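# Set the fork beside the plate, tines facing outward

## Task

Put the fork down lying flat next to the plate, not resting on or against the plate's rim, on the side of the plate opposite the knife, with its tines aimed away from the robot arms. The plate, the tumbler and the knife must not be moved. The paper cup and the dish rack must stay standing upright, resting on nothing but the table. At the end, neither hand may be touching any object that was moved.

## Robot and tools

Robot: two arms, left_arm and right_arm. The left arm sits on the +y side and carries a left hand. The right arm carries a right hand, and the left hand is its mirror image. Calibrated bases in the scene frame: left_arm at (+0.018, +0.305, 0) m, quat_wxyz (+1.000, 0, 0, +0.024). right_arm at (-0.005, -0.338, 0) m, quat_wxyz (+1.000, 0, 0, -0.003). A two-camera stand is fixed behind the arms. Loose objects may occasionally get a small nudge.

Frames. The scene frame has its origin at table-top height, halfway between the nominal bases, with +z up and +x reaching out over the table. Hand poses, targets and velocities in results are in each arm's own base frame. Fixed cameras and the table use the scene frame. Motion offsets are taken along the current Hand target's own axes. Hand point: it sits 0.05 m in front of the palm and 0.15 m from the wrist face along the fingers. Its +z runs along the straight fingers and +y points out of the palm. For the right hand +x points away from the thumb; for the left hand +x points toward the thumb. Straight fingers extend 0.06 to 0.07 m past the point and lie 0.06 m behind it along -y. A wrist bracket on the little-finger side juts out and can strike things.

The 28-number row, which all motion tools use. It always holds both arms, every value within [-1, 1]. Left arm first: dx, dy, dz, rx, ry, rz, then little, ring, middle, index, thumb_bend, thumb_turn, force_limit, speed. Then the same 14 for the right arm. dx..rz are an offset, not a pose, measured from that arm's Hand target as it stood when the action or move began. 1.0 equals 0.6 m of travel or 180 degrees of turn. rx, ry, rz form a single rotation vector. All six at 0 re-requests the current Hand target. Finger and thumb values are absolute targets: -1 is open or straight, +1 is closed. thumb_turn -1 puts the thumb beside the palm, +1 puts it facing the fingers. force_limit runs from about 0 N at -1 up to 10 N at +1, or 15 N for the two thumb motors. speed rises from near zero at -1 to full at +0.48 and stays full above that. No value means "unchanged". To keep a hand as it is, resend the eight numbers you last sent it. If you have not sent any yet, send its hand_measured six plus its hand_force_limit and hand_speed.

execute_actions(actions, cameras): actions is a list of actions. Each action is a list of up to 15 rows, one row per 1/30 s. A short action keeps its final row until the 15 steps are used up. Every row in an action counts from the same start pose. Running the same offset again moves the arm further. cameras is a list of names, ["all"], or []. An empty actions list returns images and the full state.

move(target, speed, blend, blocking, cameras): target is a single row or a list of up to 15 rows. Every row is an offset from the Hand targets at the start, not from the row before it. speed is in m/s, 0.002 to 4.3, default 0.25, and turning is capped at twice that in rad/s. Give one value or one per target. blend is a corner rounding distance in m, default 0 meaning stop at each target. Paths are straight and unguarded, all end together, and stop after 10 s at most. Moving faster means more lag and harder contact. Steer clear of an arm's own base. The result adds a "move:" line with the ending, such as done, off_target, moving, held or fault. limits=paced means the pose was clipped; limits=held means a check withheld steps. blocking=false returns after about 0.5 s while the motion continues.

wait(seconds 0 to 10, cameras) lets the scene run on. stop(cameras) brakes a running move. zoom_image(camera, region=[x0,y0,x1,y1]) enlarges part of the newest image from cam_high, cam_left_wrist or cam_right_wrist. The region is in pixels and at most 504 wide and 504 high. show_instructions shows reference images. finished_scene(scene) ends the scene for good; pass the scene number that appears at the end of each result.

Results: end_effector_position (m) and end_effector_quat_wxyz are in the base frame. Hand target is the last commanded pose after the clip. hand_measured, hand_stopped_by (moving, target, force, stalled, fault) and hand_load_n (N, positive when something pushes a finger open) follow the motor order. Joint velocities, joint torques and step positions also appear. A hand can rest 1 to 3 cm off its target, sometimes 5, usually low; this does not mean contact. If so, resend the missing distance as an offset. Orientation commands are clipped to within 40 degrees of the measured orientation at each step.

Gripping: with thumb_turn at +1, the hand closes around items 0.035 to 0.065 m thick, or handles down to 0.025 m. For a gentle grip, close at speed -0.94 or lower. A motor only starts when its target changes by 0.002 or more. Open a hand by sending targets more open than hand_measured.

Cameras: cam_high (fixed), cam_left_wrist and cam_right_wrist, each 896x504.

Avoid: dropping objects or releasing them while moving, knocking or shoving anything hard, arms touching or squeezing each other, overloading fingers, and letting anything leave the table. Also avoid overheating motors by holding stretched-out or pushing poses. MOTOR HOT appears at 85 °C; at 100 °C the arm faults and drops.

Each tool is called after "Emit:" by a JSON object that holds its "op" and its "data", one argument or row to a line.

Reference images:

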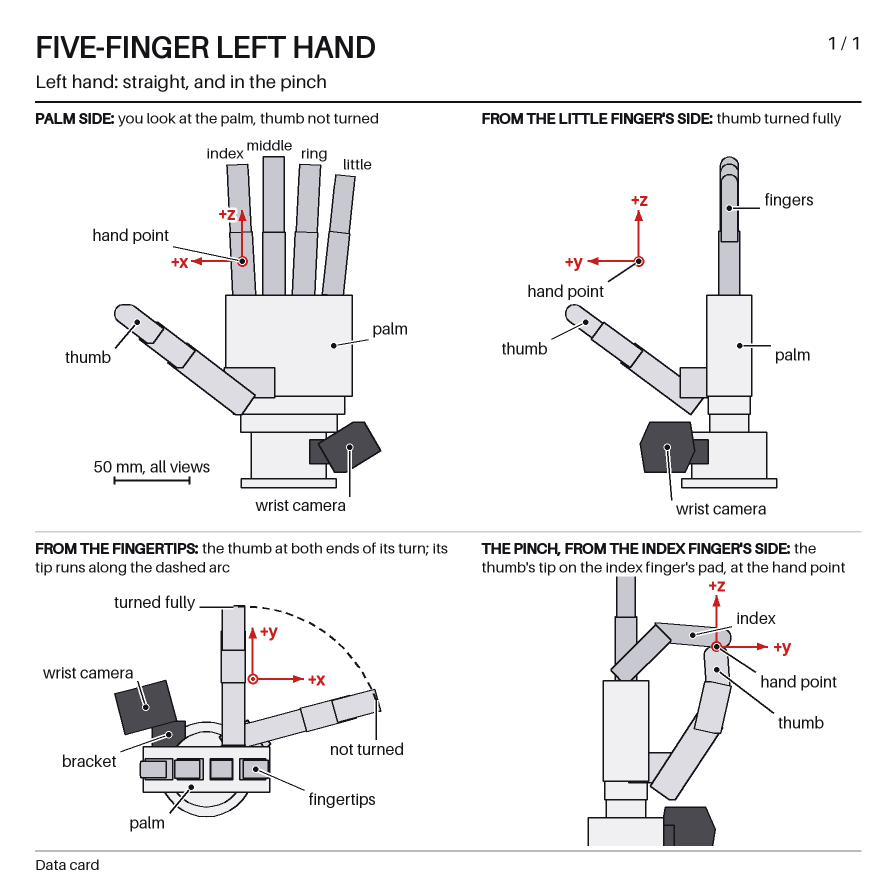

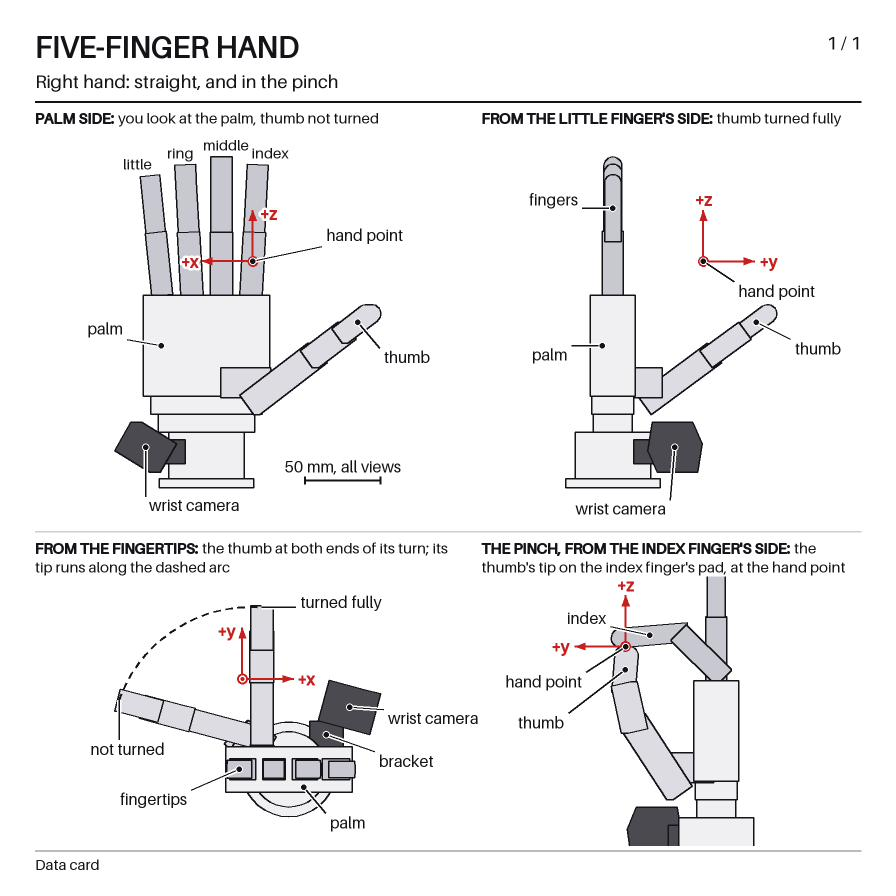

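## Session

Emit:
{"op": "execute_actions", "data": {
  "actions": []
}}

Scene clock: 0.00 s.
left_arm: end_effector_position=(+0.5187, -0.5553, +0.2796) hand_measured=(-1.000, -1.000, -1.000, -1.000, -1.000, -1.000) hand_load_n=(+0.0, +0.0, +0.0, +0.0, +0.0, +0.5) hand_stopped_by=(target, target, target, target, target, target) hand_force_limit=0.00 hand_speed=-0.80 end_effector_quat_wxyz=(-0.210, +0.335, -0.554, +0.732) | right_arm: end_effector_position=(+0.1817, -0.0948, +0.2651) hand_measured=(-1.000, -1.000, -1.000, -1.000, -1.000, -1.000) hand_load_n=(+0.0, +0.0, +0.0, +0.0, +0.0, +0.0) hand_stopped_by=(target, target, target, target, target, target) hand_force_limit=0.00 hand_speed=-0.80 end_effector_quat_wxyz=(-0.119, +0.826, -0.434, +0.339)
Joint positions: left_arm=[-0.763 1.765 1.205 0.722 -0.014 -0.261] | right_arm=[-0.555 0.49 0.868 -1.257 -0.27 -1.06]
Joint velocities: within noise
Joint torques (N m): no reading
Heat: left arm: hottest elbow 30 °C; right arm: hottest waist 29 °C.
Hand target: left_arm +0.5220, -0.5585, +0.2936; -0.212, +0.330, -0.546, +0.741 | right_arm +0.1855, -0.0971, +0.2810; -0.118, +0.822, -0.429, +0.356

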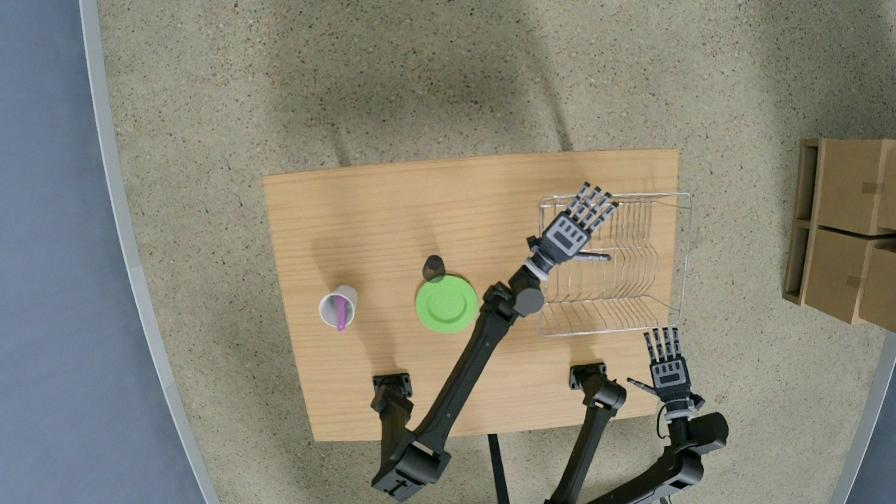

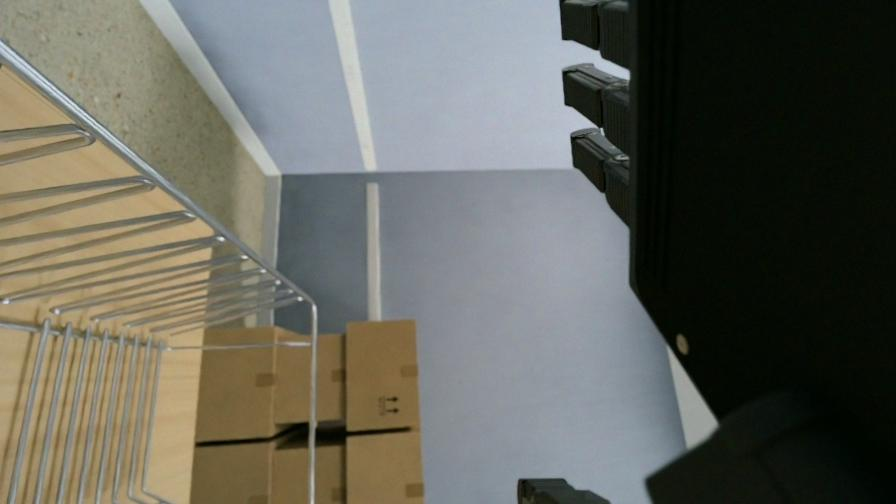

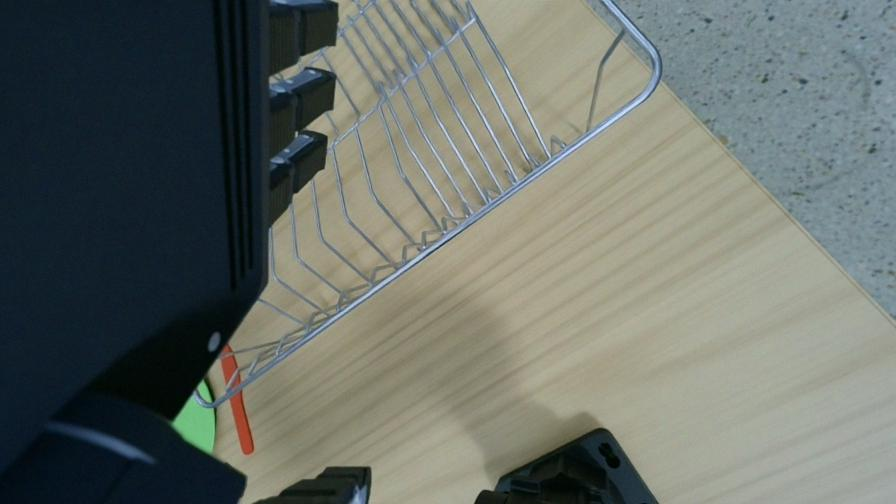

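Emit:
{"op": "zoom_image", "data": {
  "camera": "cam_high",
  "region": [300, 230, 560, 380]
}}

Emit:
{"op": "zoom_image", "data": {
  "camera": "cam_high",
  "region": [310, 270, 370, 340]
}}

Scaled by 1.938 from the camera's 896x504 image, which has a finer 1280x720 frame.

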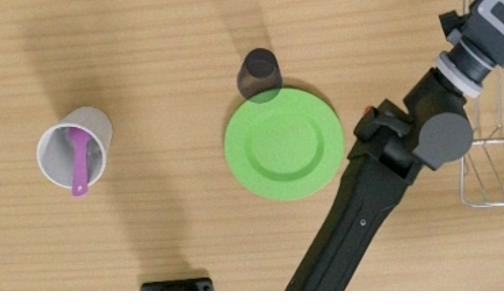

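Scaled by 7.200 from the camera's 896x504 image, which has a finer 1280x720 frame.

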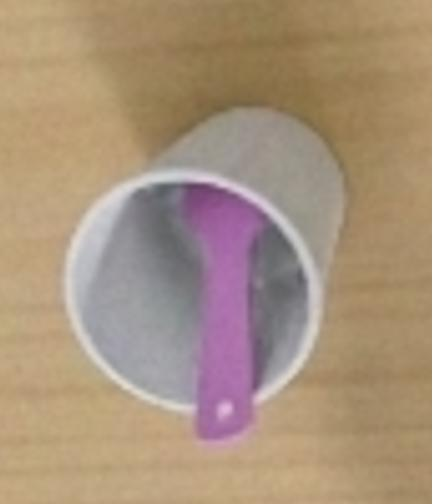

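Emit:
{"op": "move", "data": {
  "target": [
    [-0.0147,-0.244,-0.2663,-0.04,-0.04,0,-1,-1,-1,-1,-1,-1,0,-0.8,0,0,0,0,0,0,-1,-1,-1,-1,-1,-1,0,-0.8],
    [-0.4647,-0.4547,-0.7123,-0.13,-0.1365,0,-1,-1,-1,-1,-1,-1,0,-0.8,0,0,0,0,0,0,-1,-1,-1,-1,-1,-1,0,-0.8]
  ],
  "blend": [0.05,0],
  "speed": 0.3,
  "cameras": ["all"]
}}

Scene clock: 255.60 s.
left_arm: end_effector_position=(+0.4127, -0.0059, +0.3764) hand_measured=(-1.000, -1.000, -1.000, -1.000, -1.000, -1.000) hand_load_n=(+0.0, -0.5, +0.0, -0.5, +0.0, -0.5) hand_stopped_by=(target, target, target, target, target, target) hand_force_limit=0.00 hand_speed=-0.80 end_effector_quat_wxyz=(+0.233, -0.528, +0.625, -0.526) | right_arm: end_effector_position=(+0.1817, -0.0948, +0.2651) hand_measured=(-1.000, -1.000, -1.000, -1.000, -1.000, -1.000) hand_load_n=(+0.0, +0.0, +0.0, +0.0, +0.0, +0.0) hand_stopped_by=(target, target, target, target, target, target) hand_force_limit=0.00 hand_speed=-0.80 end_effector_quat_wxyz=(-0.119, +0.826, -0.434, +0.339)
Joint positions: left_arm=[0.367 0.955 1.071 -0.6 0.759 0.063] | right_arm=[-0.555 0.49 0.868 -1.257 -0.27 -1.06]
Joint torques (N m): left_arm=[0.56 -3.66 13.82 1.22 0.35 0.01] | right_arm=[-1.26 0.38 9.83 1.91 -0.32 0.12]
Heat: left arm: hottest elbow 47 °C; right arm: hottest elbow 48 °C.
Hand target: left_arm +0.4200, +0.0009, +0.4011; +0.252, -0.514, +0.626, -0.529 | right_arm +0.1855, -0.0971, +0.2810; -0.118, +0.822, -0.429, +0.356
Off the commanded pose: left_arm 0.026 m, 3 deg | right_arm 0.017 m, 2 deg.
move: off_target (left_arm, right_arm)
camera_calibration:
cam_left_wrist: T_world_to_cam=[[0.330115, -0.0891749, 0.939719, -0.494431], [-0.798845, -0.556737, 0.227795, 0.239109], [0.502863, -0.825888, -0.255024, -0.000369802], [0, 0, 0, 1]] pos_world=[0.354416, 0.0887243, 0.410064]

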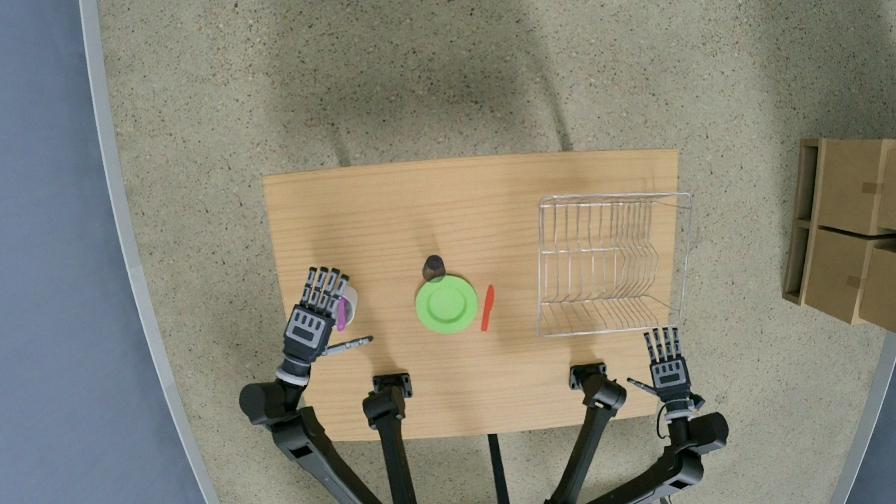

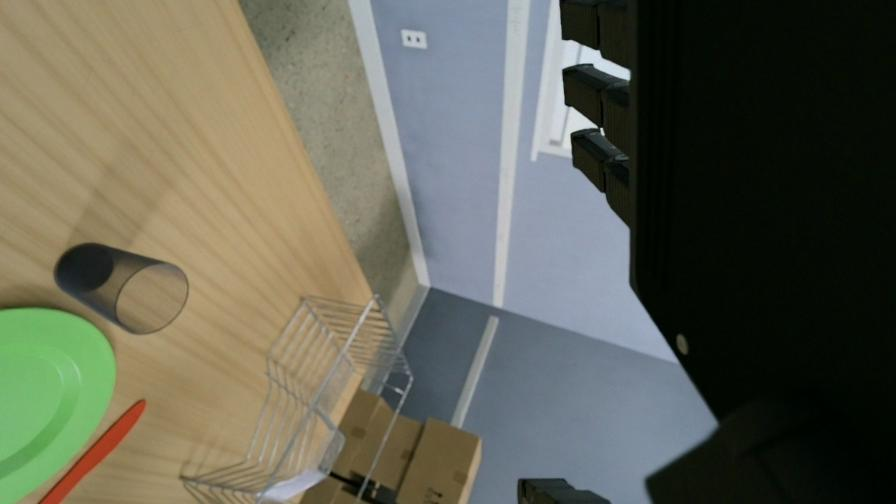

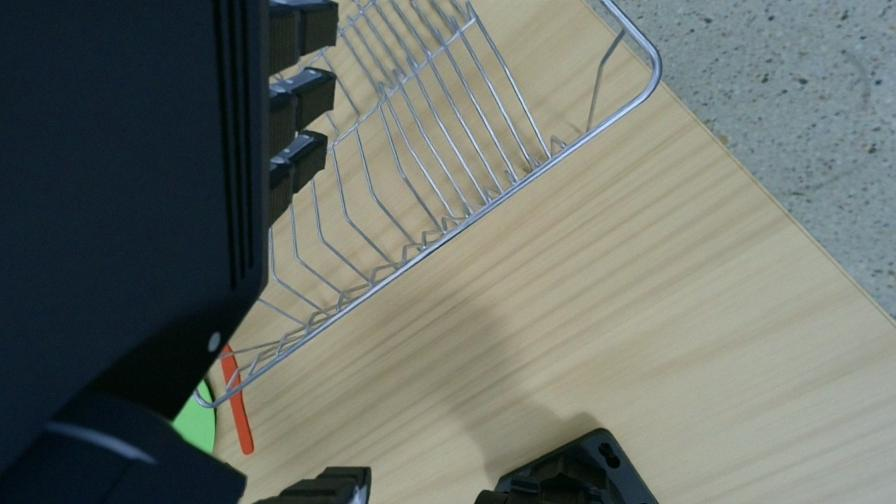

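Emit:
{"op": "move", "data": {
  "target": [-0.0477,0.1588,-0.337,-0.1304,-0.1364,0.0011,-1,-1,-1,-1,-1,-1,0,-0.8,0,0,0,0,0,0,-1,-1,-1,-1,-1,-1,0,-0.8],
  "speed": 0.3,
  "cameras": ["cam_high","cam_left_wrist"]
}}

Scene clock: 278.03 s.
left_arm: end_effector_position=(+0.2192, +0.0943, +0.3480) hand_measured=(-1.000, -1.000, -1.000, -1.000, -1.000, -1.000) hand_load_n=(+0.0, +0.0, +0.0, +0.0, +0.0, +0.0) hand_stopped_by=(target, target, target, target, target, target) hand_force_limit=0.00 hand_speed=-0.80 end_effector_quat_wxyz=(-0.247, +0.663, -0.652, +0.272) | right_arm: end_effector_position=(+0.1817, -0.0948, +0.2651) hand_measured=(-1.000, -1.000, -1.000, -1.000, -1.000, -1.000) hand_load_n=(+0.0, +0.0, +0.0, -0.5, -0.5, +0.0) hand_stopped_by=(target, target, target, target, target, target) hand_force_limit=0.00 hand_speed=-0.80 end_effector_quat_wxyz=(-0.119, +0.826, -0.434, +0.339)
Joint positions: left_arm=[0.794 0.764 1.169 -1.415 0.531 0.622] | right_arm=[-0.555 0.49 0.868 -1.257 -0.27 -1.06]
Joint torques (N m): left_arm=[0.32 -1.2 12.6 0.68 0.44 0.03] | right_arm=[-1.26 1.26 9.81 1.66 -0.32 0.08]
Heat: left arm: hottest elbow 53 °C; right arm: hottest elbow 48 °C.
Hand target: left_arm +0.2199, +0.1000, +0.3700; -0.270, +0.653, -0.653, +0.270 | right_arm +0.1855, -0.0971, +0.2810; -0.118, +0.822, -0.429, +0.356
Off the commanded pose: left_arm 0.023 m, 3 deg | right_arm 0.017 m, 2 deg.
move: off_target (left_arm, right_arm)
camera_calibration:
cam_left_wrist: T_world_to_cam=[[0.711486, -0.192651, 0.675775, -0.376993], [-0.494055, -0.821006, 0.286109, 0.0846451], [0.499697, -0.537433, -0.679315, 0.293581], [0, 0, 0, 1]] pos_world=[0.163343, 0.154646, 0.429979]
Images, in order (width x height): cam_high 896x504, cam_left_wrist 896x504.

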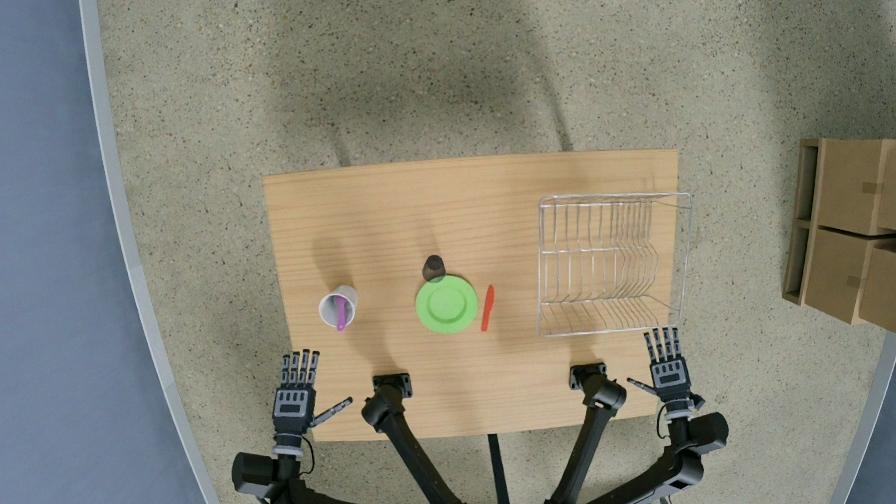

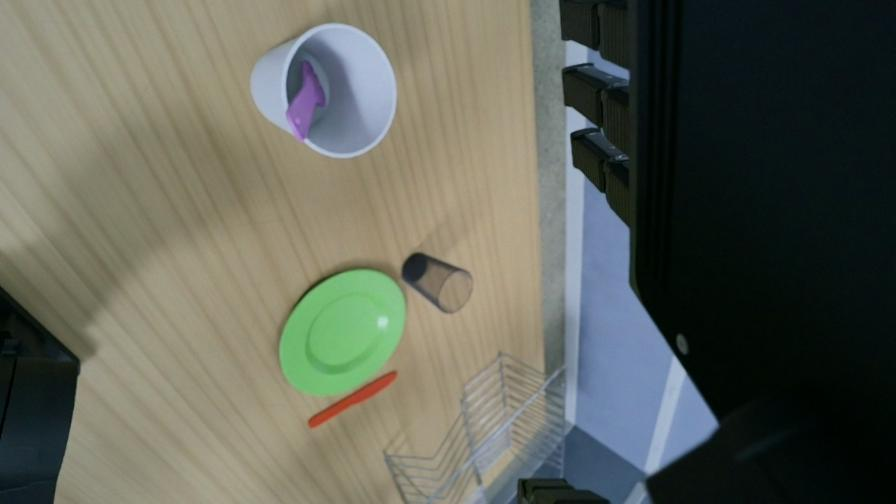

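Emit:
{"op": "zoom_image", "data": {
  "camera": "cam_left_wrist",
  "region": [230, 10, 430, 170]
}}

Scaled by 2.520 from the camera's 896x504 image, which has a finer 1280x720 frame.

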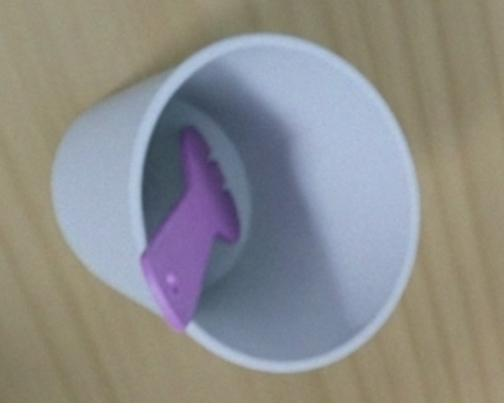

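Emit:
{"op": "move", "data": {
  "target": [
    [0.075,0.3063,0.0943,-0.0833,0,0,-1,-1,-1,-1,-1,-1,0,-0.8,0,0,0,0,0,0,-1,-1,-1,-1,-1,-1,0,-0.8],
    [0.075,0.4478,0.2357,-0.0833,0,0,-1,-1,-1,-1,-1,-1,0,-0.8,0,0,0,0,0,0,-1,-1,-1,-1,-1,-1,0,-0.8]
  ],
  "speed": 0.2,
  "blend": [0.03,0],
  "cameras": ["cam_high","cam_left_wrist"]
}}

Scene clock: 330.13 s.
left_arm: end_effector_position=(+0.1296, +0.0530, +0.0836) hand_measured=(-1.000, -1.000, -1.000, -1.000, -1.000, -1.000) hand_load_n=(+0.0, +0.0, +0.0, +0.0, +0.0, +0.0) hand_stopped_by=(target, target, target, target, target, target) hand_force_limit=0.00 hand_speed=-0.80 end_effector_quat_wxyz=(-0.181, +0.685, -0.681, +0.185) | right_arm: end_effector_position=(+0.1817, -0.0948, +0.2651) hand_measured=(-1.000, -1.000, -1.000, -1.000, -1.000, -1.000) hand_load_n=(+0.0, +0.0, +0.0, +0.0, +0.0, +0.0) hand_stopped_by=(target, target, target, target, target, target) hand_force_limit=0.00 hand_speed=-0.80 end_effector_quat_wxyz=(-0.119, +0.826, -0.434, +0.339)
Joint positions: left_arm=[0.794 0.45 0.434 -1.173 0.368 0.715] | right_arm=[-0.555 0.49 0.868 -1.257 -0.27 -1.06]
Joint torques (N m): left_arm=[-0.32 2.02 7.99 1.46 0.11 -0.02] | right_arm=[-1.61 1.14 9.96 1.84 -0.32 0.15]
Heat: left arm: hottest elbow 55 °C; right arm: hottest elbow 49 °C.
Hand target: left_arm +0.1298, +0.0549, +0.0801; -0.183, +0.683, -0.683, +0.183 | right_arm +0.1855, -0.0971, +0.2810; -0.118, +0.822, -0.429, +0.356
Off the commanded pose: left_arm 0.004 m, 1 deg | right_arm 0.017 m, 2 deg.
move: off_target (right_arm)
camera_calibration:
cam_left_wrist: T_world_to_cam=[[0.845095, -0.210469, 0.491445, -0.143439], [-0.419914, -0.830263, 0.366517, 0.0662522], [0.330888, -0.516107, -0.79003, 0.16657], [0, 0, 0, 1]] pos_world=[0.0939236, 0.110785, 0.177805]
Images, in order (width x height): cam_high 896x504, cam_left_wrist 896x504.

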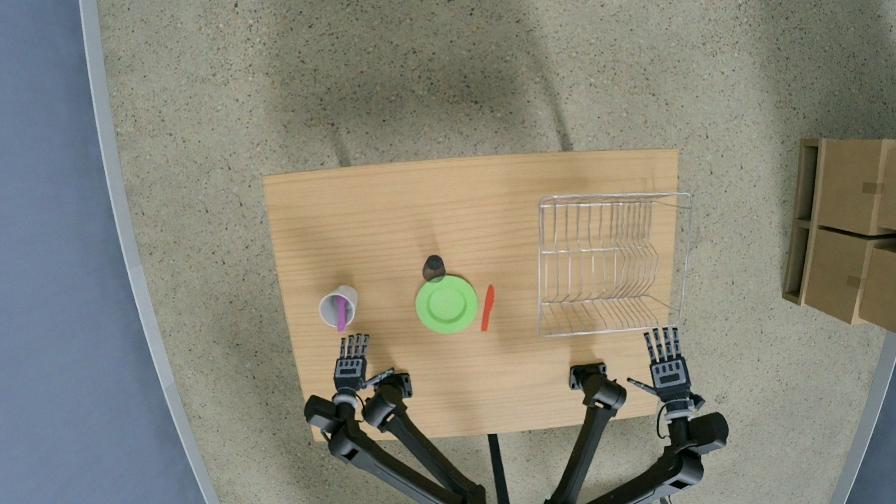

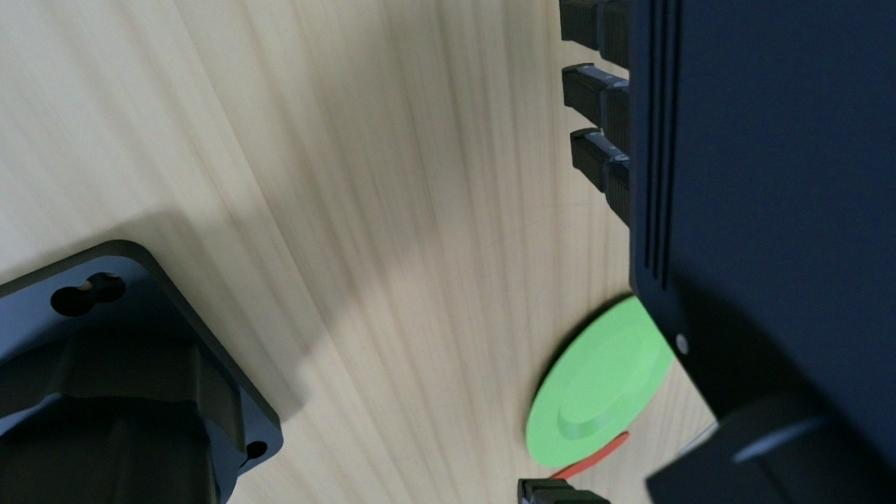

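Emit:
{"op": "zoom_image", "data": {
  "camera": "cam_high",
  "region": [300, 270, 420, 420]
}}

Scaled by 3.360 from the camera's 896x504 image, which has a finer 1280x720 frame.

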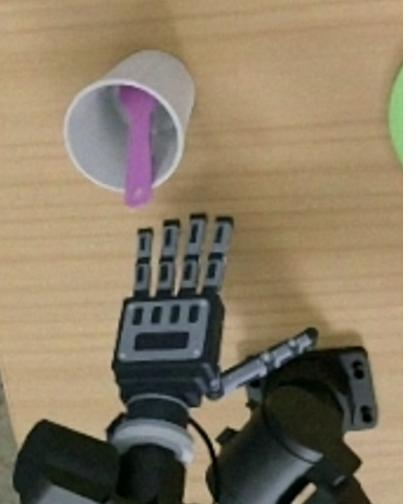

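Emit:
{"op": "move", "data": {
  "target": [-0.0467,0.0292,0.0505,0,0,0,-1,-1,-1,-1,-1,-1,0,-0.8,0,0,0,0,0,0,-1,-1,-1,-1,-1,-1,0,-0.8],
  "speed": 0.1,
  "cameras": ["cam_high"]
}}

Emit:
{"op": "zoom_image", "data": {
  "camera": "cam_high",
  "region": [300, 270, 420, 420]
}}

Scene clock: 357.03 s.
left_arm: end_effector_position=(+0.1305, +0.0806, +0.0487) hand_measured=(-1.000, -1.000, -1.000, -1.000, -1.000, -1.000) hand_load_n=(+0.0, +0.0, +0.0, +0.0, +0.0, +0.0) hand_stopped_by=(target, target, target, target, target, target) hand_force_limit=0.00 hand_speed=-0.80 end_effector_quat_wxyz=(-0.182, +0.684, -0.682, +0.183) | right_arm: end_effector_position=(+0.1817, -0.0948, +0.2651) hand_measured=(-1.000, -1.000, -1.000, -1.000, -1.000, -1.000) hand_load_n=(+0.0, +0.0, +0.0, +0.0, +0.0, +0.0) hand_stopped_by=(target, target, target, target, target, target) hand_force_limit=0.00 hand_speed=-0.80 end_effector_quat_wxyz=(-0.119, +0.826, -0.434, +0.339)
Joint positions: left_arm=[0.92 0.581 0.374 -1.029 0.409 0.848] | right_arm=[-0.555 0.49 0.868 -1.257 -0.27 -1.06]
Joint torques (N m): left_arm=[0.62 2.37 7.79 1.03 0.38 -0.02] | right_arm=[-2.37 0.85 9.83 1.69 -0.33 0.11]
Heat: left arm: hottest elbow 48 °C; right arm: hottest elbow 50 °C.
Hand target: left_arm +0.1298, +0.0829, +0.0450; -0.183, +0.683, -0.683, +0.183 | right_arm +0.1855, -0.0971, +0.2810; -0.118, +0.822, -0.429, +0.356
Off the commanded pose: left_arm 0.004 m, 0 deg | right_arm 0.017 m, 2 deg.
move: off_target (right_arm)
Images, in order (width x height): cam_high 896x504.

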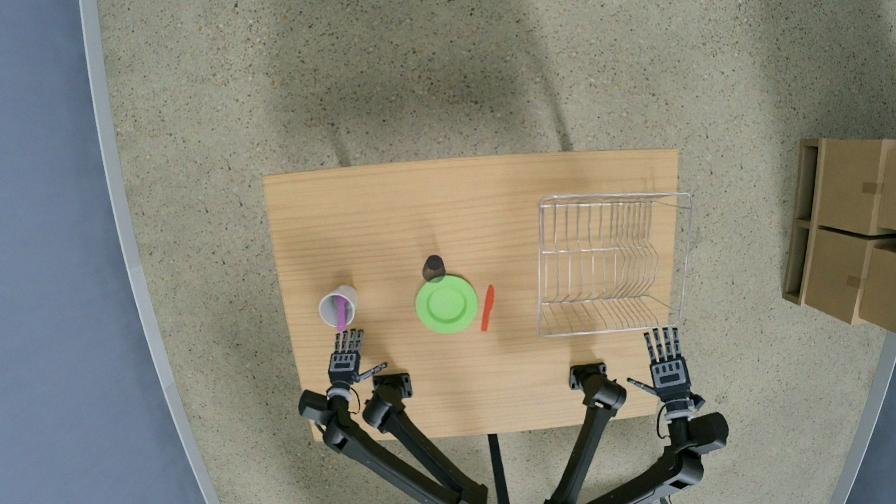

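Scaled by 3.360 from the camera's 896x504 image, which has a finer 1280x720 frame.

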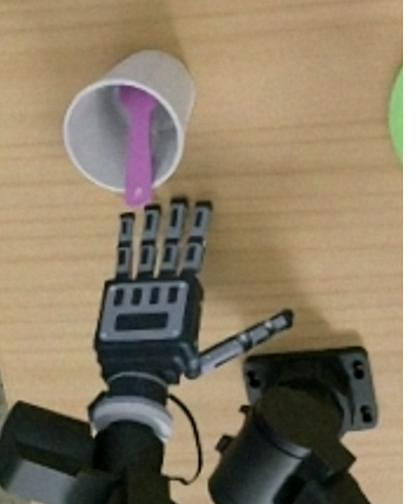

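Emit:
{"op": "move", "data": {
  "target": [-0.0167,-0.2248,0.1105,0,0,0,-1,-1,-1,-1,-1,-1,0,-0.8,0,0,0,0,0,0,-1,-1,-1,-1,-1,-1,0,-0.8],
  "speed": 0.06,
  "cameras": ["cam_high","cam_left_wrist"]
}}

Emit:
{"op": "zoom_image", "data": {
  "camera": "cam_high",
  "region": [300, 230, 420, 380]
}}

Scene clock: 373.30 s.
left_arm: end_effector_position=(+0.2667, +0.0899, +0.0506) hand_measured=(-1.000, -1.000, -1.000, -1.000, -1.000, -1.000) hand_load_n=(+0.0, +0.0, +0.0, +0.0, +0.0, +0.0) hand_stopped_by=(target, target, target, target, target, target) hand_force_limit=0.00 hand_speed=-0.80 end_effector_quat_wxyz=(-0.179, +0.683, -0.684, +0.183) | right_arm: end_effector_position=(+0.1817, -0.0948, +0.2651) hand_measured=(-1.000, -1.000, -1.000, -1.000, -1.000, -1.000) hand_load_n=(+0.0, +0.0, +0.0, +0.0, +0.0, +0.0) hand_stopped_by=(target, target, target, target, target, target) hand_force_limit=0.00 hand_speed=-0.80 end_effector_quat_wxyz=(-0.119, +0.826, -0.434, +0.339)
Joint positions: left_arm=[0.502 1.018 0.548 -0.64 0.245 0.444] | right_arm=[-0.555 0.49 0.868 -1.257 -0.27 -1.06]
Joint torques (N m): left_arm=[-1.85 -1.32 10.13 1.24 -0.17 -0.2] | right_arm=[-1.61 0.67 9.89 1.57 -0.3 0.11]
Heat: left arm: hottest elbow 47 °C; right arm: hottest elbow 50 °C.
Hand target: left_arm +0.2797, +0.0929, +0.0550; -0.183, +0.683, -0.683, +0.183 | right_arm +0.1855, -0.0971, +0.2810; -0.118, +0.822, -0.429, +0.356
Off the commanded pose: left_arm 0.014 m, 0 deg | right_arm 0.017 m, 2 deg.
move: off_target (left_arm, right_arm)
camera_calibration:
cam_left_wrist: T_world_to_cam=[[0.84692, -0.21752, 0.485193, -0.234893], [-0.423212, -0.828177, 0.367444, 0.167236], [0.321899, -0.516535, -0.793456, 0.116696], [0, 0, 0, 1]] pos_world=[0.232148, 0.147684, 0.145112]
Images, in order (width x height): cam_high 896x504, cam_left_wrist 896x504.

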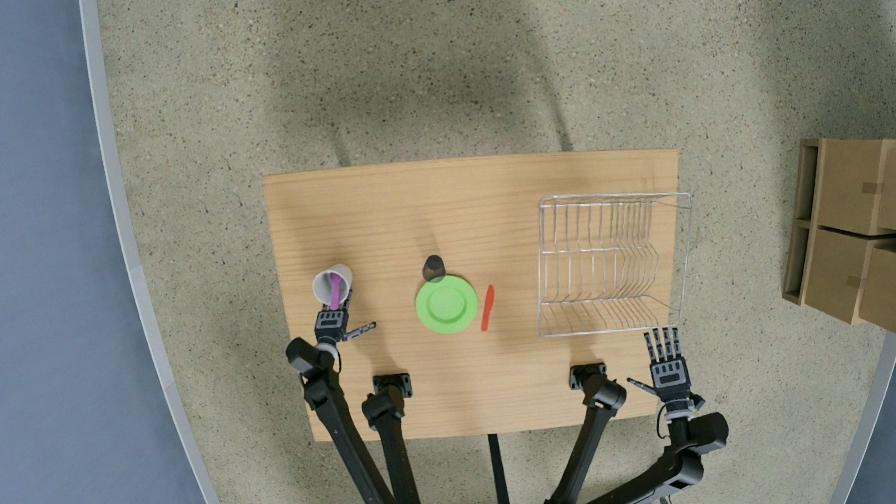

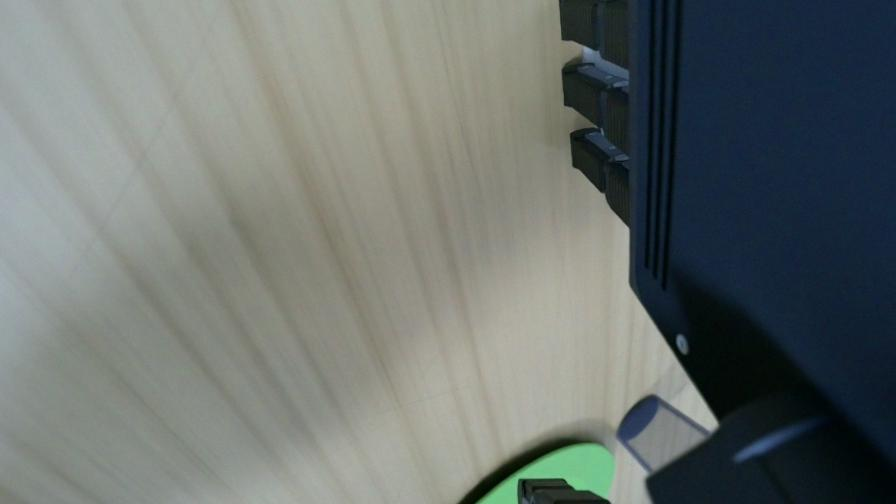

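Scaled by 3.360 from the camera's 896x504 image, which has a finer 1280x720 frame.

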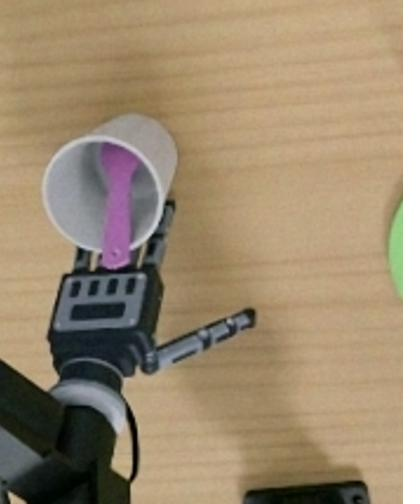

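Emit:
{"op": "move", "data": {
  "target": [
    [0,0.07,-0.0789,0,0,0,-1,-1,-1,-1,-1,-1,0,-0.8,0,0,0,0,0,0,-1,-1,-1,-1,-1,-1,0,-0.8],
    [0,-0.0695,-0.287,0.1,0,0,-1,-1,-1,-1,-1,-1,0,-0.8,0,0,0,0,0,0,-1,-1,-1,-1,-1,-1,0,-0.8],
    [0.0215,-0.1645,-0.184,0.25,0,0,-1,-1,0,0,-0.6,1,0,0,0,0,0,0,0,0,-1,-1,-1,-1,-1,-1,0,-0.8]
  ],
  "speed": 0.15,
  "blend": [0.0,0.03,0],
  "cameras": ["cam_high","cam_left_wrist"]
}}

Scene clock: 410.50 s.
left_arm: end_effector_position=(+0.3083, +0.0837, +0.1999) hand_measured=(-1.000, -1.000, +0.000, +0.000, -0.600, +1.000) hand_load_n=(+0.0, -0.5, +0.0, +0.0, +0.0, +0.0) hand_stopped_by=(target, target, target, target, target, target) hand_force_limit=0.00 hand_speed=0.00 end_effector_quat_wxyz=(-0.430, +0.565, -0.562, +0.426) | right_arm: end_effector_position=(+0.1817, -0.0948, +0.2651) hand_measured=(-1.000, -1.000, -1.000, -1.000, -1.000, -1.000) hand_load_n=(+0.0, +0.0, +0.0, +0.0, +0.0, +0.0) hand_stopped_by=(target, target, target, target, target, target) hand_force_limit=0.00 hand_speed=-0.80 end_effector_quat_wxyz=(-0.119, +0.826, -0.434, +0.339)
Joint positions: left_arm=[0.693 0.527 0.41 -0.228 0.656 0.218] | right_arm=[-0.555 0.49 0.868 -1.257 -0.27 -1.06]
Joint torques (N m): left_arm=[-1.2 0.09 8.85 2.37 0.01 -0.14] | right_arm=[-1.03 0.32 9.7 1.65 -0.35 0.18]
Heat: left arm: hottest elbow 49 °C; right arm: hottest elbow 50 °C.
Hand target: left_arm +0.3101, +0.0801, +0.2000; -0.430, +0.561, -0.561, +0.430 | right_arm +0.1855, -0.0971, +0.2810; -0.118, +0.822, -0.429, +0.356
Off the commanded pose: left_arm 0.004 m, 1 deg | right_arm 0.017 m, 2 deg.
move: off_target (right_arm)
camera_calibration:
cam_left_wrist: T_world_to_cam=[[0.261675, -0.218539, 0.940089, -0.254224], [-0.54937, -0.834568, -0.0410912, 0.245932], [0.793549, -0.505704, -0.338444, -0.0186542], [0, 0, 0, 1]] pos_world=[0.216435, 0.140256, 0.242786]
Images, in order (width x height): cam_high 896x504, cam_left_wrist 896x504.

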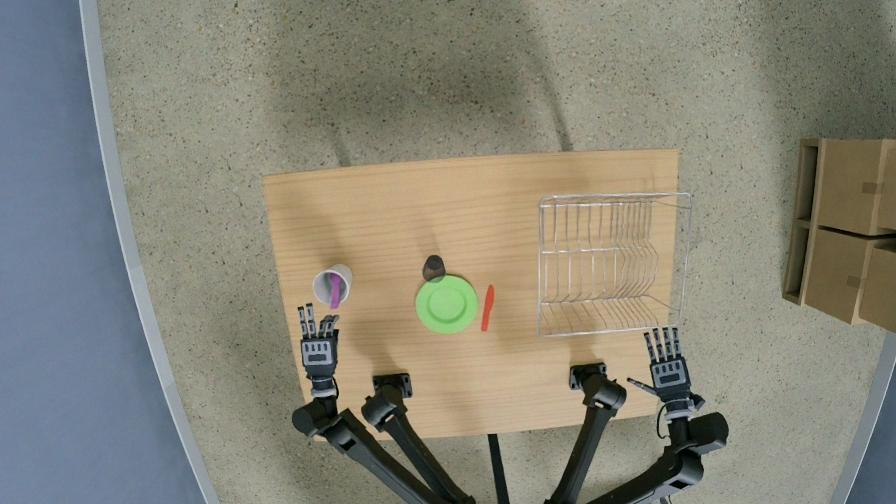

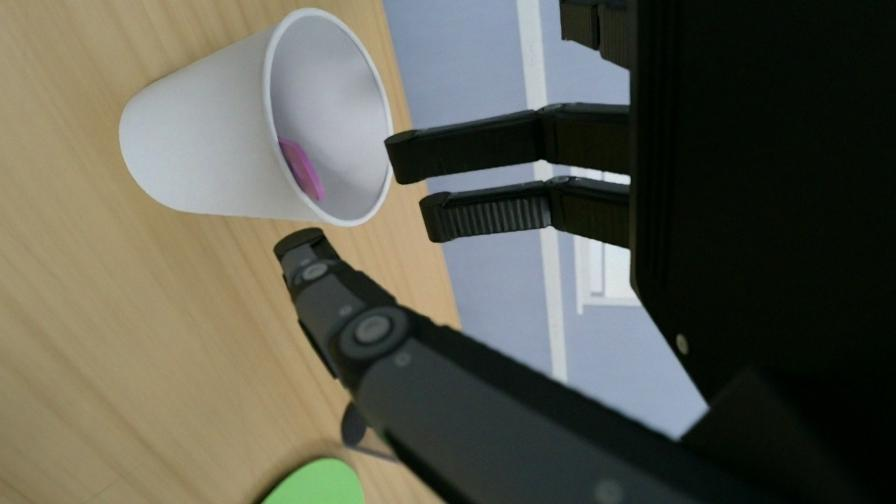

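Emit:
{"op": "zoom_image", "data": {
  "camera": "cam_left_wrist",
  "region": [240, 0, 480, 270]
}}

Scaled by 1.867 from the camera's 896x504 image, which has a finer 1280x720 frame.

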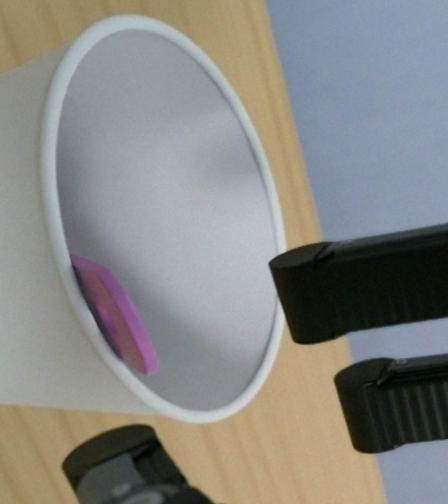

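Emit:
{"op": "move", "data": {
  "target": [-0.0167,0,0.0638,0,0,0,-1,-1,0,0,-0.6,1,0,0,0,0,0,0,0,0,-1,-1,-1,-1,-1,-1,0,-0.8],
  "speed": 0.1,
  "cameras": ["cam_high","cam_left_wrist"]
}}

Emit:
{"op": "zoom_image", "data": {
  "camera": "cam_left_wrist",
  "region": [240, 0, 480, 270]
}}

Emit:
{"op": "zoom_image", "data": {
  "camera": "cam_high",
  "region": [280, 240, 380, 350]
}}

Scene clock: 446.97 s.
left_arm: end_effector_position=(+0.3410, +0.0915, +0.1840) hand_measured=(-1.000, -1.000, +0.000, +0.000, -0.600, +1.000) hand_load_n=(+0.0, +0.0, +0.0, +0.0, +0.0, +0.0) hand_stopped_by=(target, target, target, target, target, target) hand_force_limit=0.00 hand_speed=0.00 end_effector_quat_wxyz=(-0.428, +0.565, -0.563, +0.425) | right_arm: end_effector_position=(+0.1817, -0.0948, +0.2651) hand_measured=(-1.000, -1.000, -1.000, -1.000, -1.000, -1.000) hand_load_n=(+0.0, +0.0, +0.0, +0.0, +0.0, +0.0) hand_stopped_by=(target, target, target, target, target, target) hand_force_limit=0.00 hand_speed=-0.80 end_effector_quat_wxyz=(-0.119, +0.826, -0.434, +0.339)
Joint positions: left_arm=[0.62 0.684 0.41 -0.06 0.588 0.192] | right_arm=[-0.555 0.49 0.868 -1.257 -0.27 -1.06]
Joint torques (N m): left_arm=[-1.26 0.26 9.94 2.17 -0.02 -0.21] | right_arm=[-1.67 1.08 9.94 1.47 -0.38 0.11]
Heat: left arm: hottest elbow 44 °C; right arm: hottest elbow 51 °C.
Hand target: left_arm +0.3470, +0.0902, +0.1901; -0.430, +0.561, -0.561, +0.430 | right_arm +0.1855, -0.0971, +0.2810; -0.118, +0.822, -0.429, +0.356
Off the commanded pose: left_arm 0.009 m, 1 deg | right_arm 0.017 m, 2 deg.
move: off_target (right_arm)
camera_calibration:
cam_left_wrist: T_world_to_cam=[[0.265461, -0.21926, 0.938859, -0.247103], [-0.550481, -0.833931, -0.0391073, 0.2697], [0.791518, -0.506443, -0.342074, -0.0445732], [0, 0, 0, 1]] pos_world=[0.249341, 0.148157, 0.227295]
Images, in order (width x height): cam_high 896x504, cam_left_wrist 896x504.

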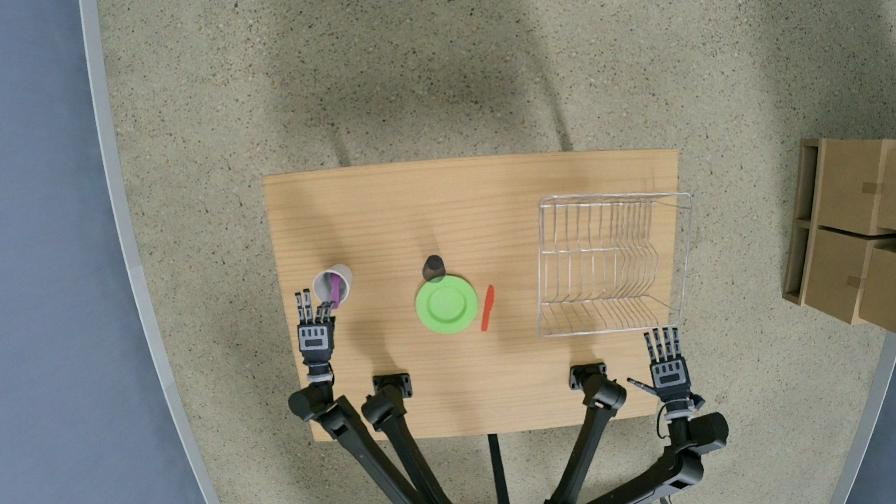

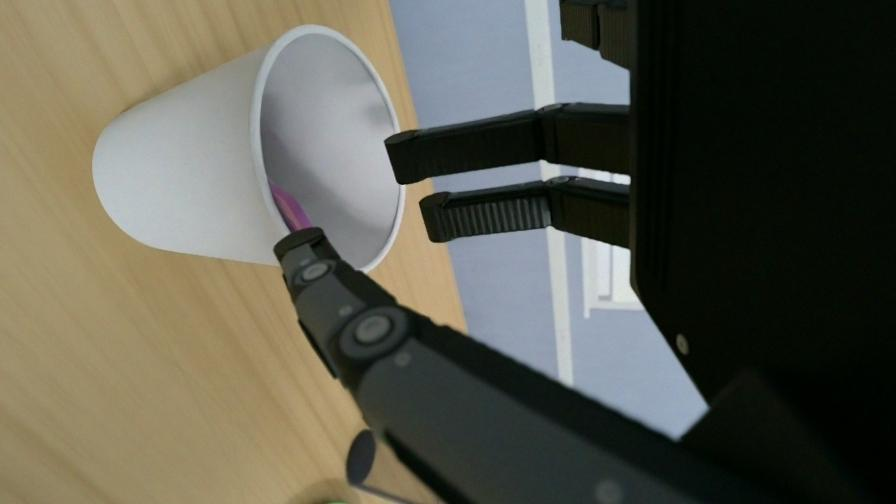

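Scaled by 1.867 from the camera's 896x504 image, which has a finer 1280x720 frame.

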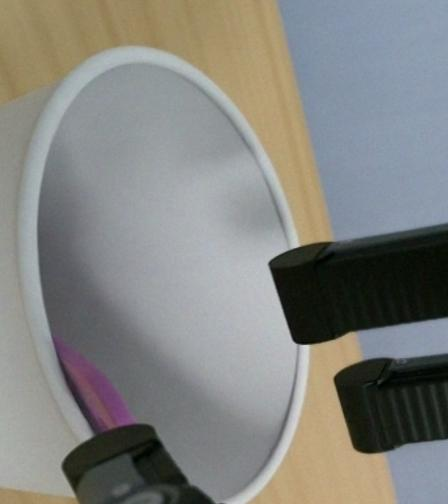

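Scaled by 4.582 from the camera's 896x504 image, which has a finer 1280x720 frame.

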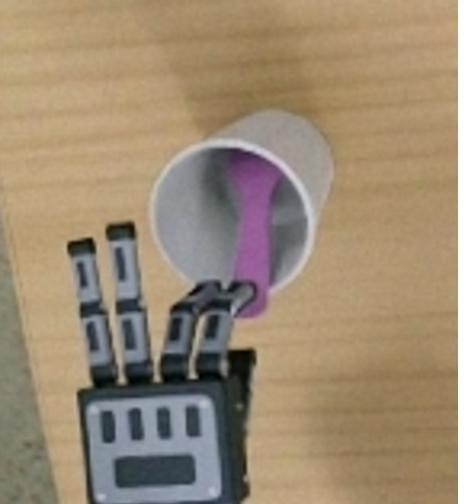

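Emit:
{"op": "move", "data": {
  "target": [
    [0.005,-0.0043,0.0161,0,0,0,-1,-1,0,0,-1,1,0,0,0,0,0,0,0,0,-1,-1,-1,-1,-1,-1,0,-0.8],
    [0.005,0.0682,0.0357,0,0,0,-1,-1,0,0,-1,1,0,0,0,0,0,0,0,0,-1,-1,-1,-1,-1,-1,0,-0.8]
  ],
  "speed": 0.06,
  "cameras": ["cam_high","cam_left_wrist"]
}}

Emit:
{"op": "zoom_image", "data": {
  "camera": "cam_left_wrist",
  "region": [200, 40, 480, 355]
}}

Emit:
{"op": "zoom_image", "data": {
  "camera": "cam_high",
  "region": [280, 240, 380, 350]
}}

Scene clock: 474.00 s.
left_arm: end_effector_position=(+0.3551, +0.0914, +0.1482) hand_measured=(-1.000, -1.000, +0.000, +0.000, -1.000, +1.000) hand_load_n=(+0.0, +0.0, +0.0, +0.0, +0.0, +0.0) hand_stopped_by=(target, target, target, target, target, target) hand_force_limit=0.00 hand_speed=0.00 end_effector_quat_wxyz=(-0.435, +0.560, -0.562, +0.426) | right_arm: end_effector_position=(+0.1817, -0.0948, +0.2651) hand_measured=(-1.000, -1.000, -1.000, -1.000, -1.000, -1.000) hand_load_n=(+0.0, +0.0, +0.0, +0.0, +0.0, +0.0) hand_stopped_by=(target, target, target, target, target, target) hand_force_limit=0.00 hand_speed=-0.80 end_effector_quat_wxyz=(-0.119, +0.826, -0.434, +0.339)
Joint positions: left_arm=[0.582 0.797 0.338 0.149 0.552 0.179] | right_arm=[-0.555 0.49 0.868 -1.257 -0.27 -1.06]
Joint torques (N m): left_arm=[-1.73 -0.85 7.99 2.29 -0.01 -0.21] | right_arm=[-1.49 0.32 9.92 1.77 -0.31 0.09]
Heat: left arm: hottest elbow 44 °C; right arm: hottest elbow 51 °C.
Hand target: left_arm +0.3571, +0.0870, +0.1449; -0.430, +0.561, -0.561, +0.430 | right_arm +0.1855, -0.0971, +0.2810; -0.118, +0.822, -0.429, +0.356
Off the commanded pose: left_arm 0.006 m, 1 deg | right_arm 0.017 m, 2 deg.
move: off_target (right_arm)
camera_calibration:
cam_left_wrist: T_world_to_cam=[[0.252789, -0.228517, 0.940148, -0.212204], [-0.549905, -0.833433, -0.054719, 0.277998], [0.796054, -0.50316, -0.336346, -0.0708618], [0, 0, 0, 1]] pos_world=[0.262925, 0.147546, 0.19088]
Images, in order (width x height): cam_high 896x504, cam_left_wrist 896x504.

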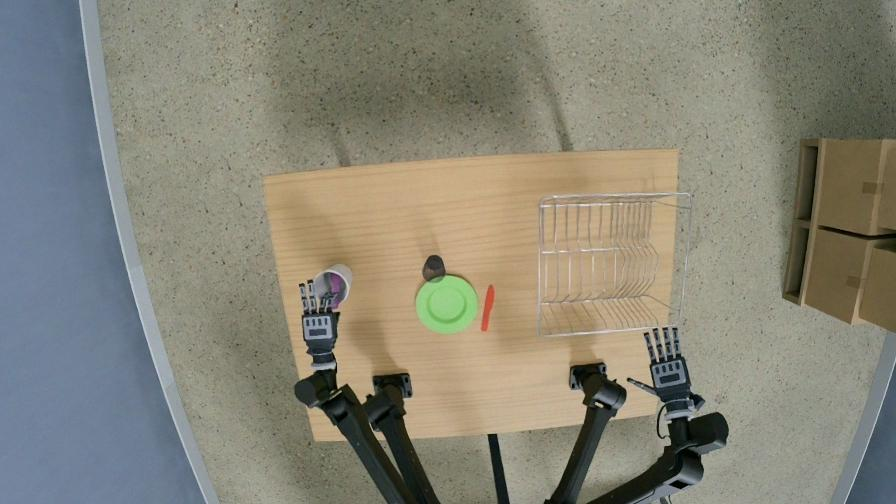

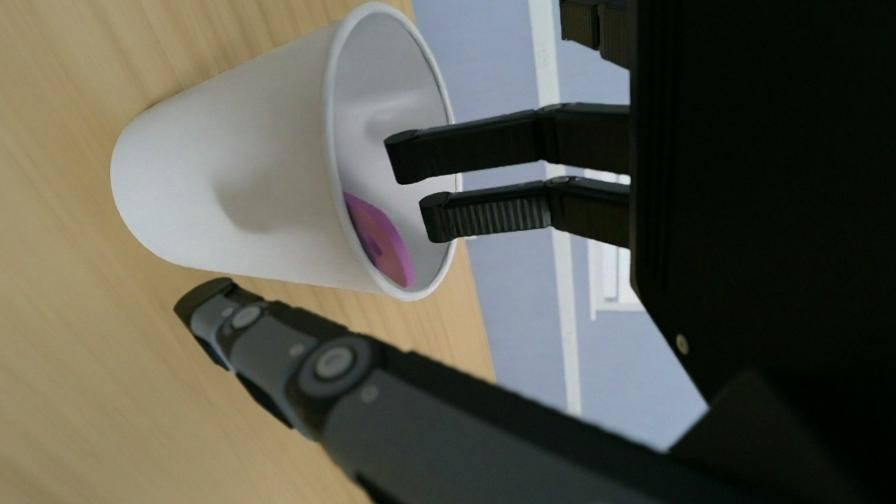

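Scaled by 1.600 from the camera's 896x504 image, which has a finer 1280x720 frame.

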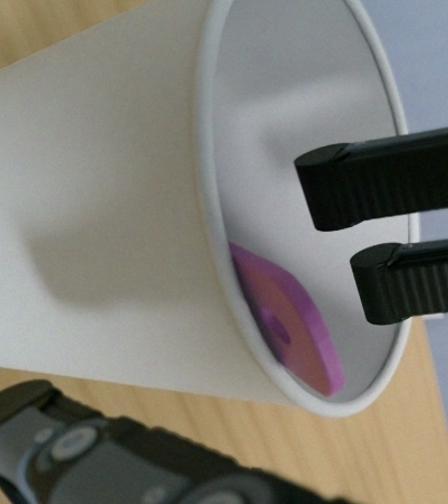

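Scaled by 4.582 from the camera's 896x504 image, which has a finer 1280x720 frame.

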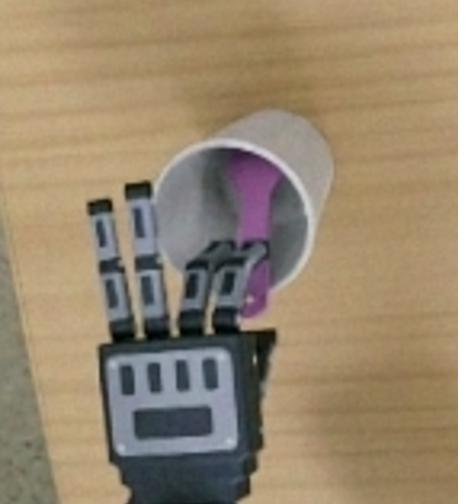

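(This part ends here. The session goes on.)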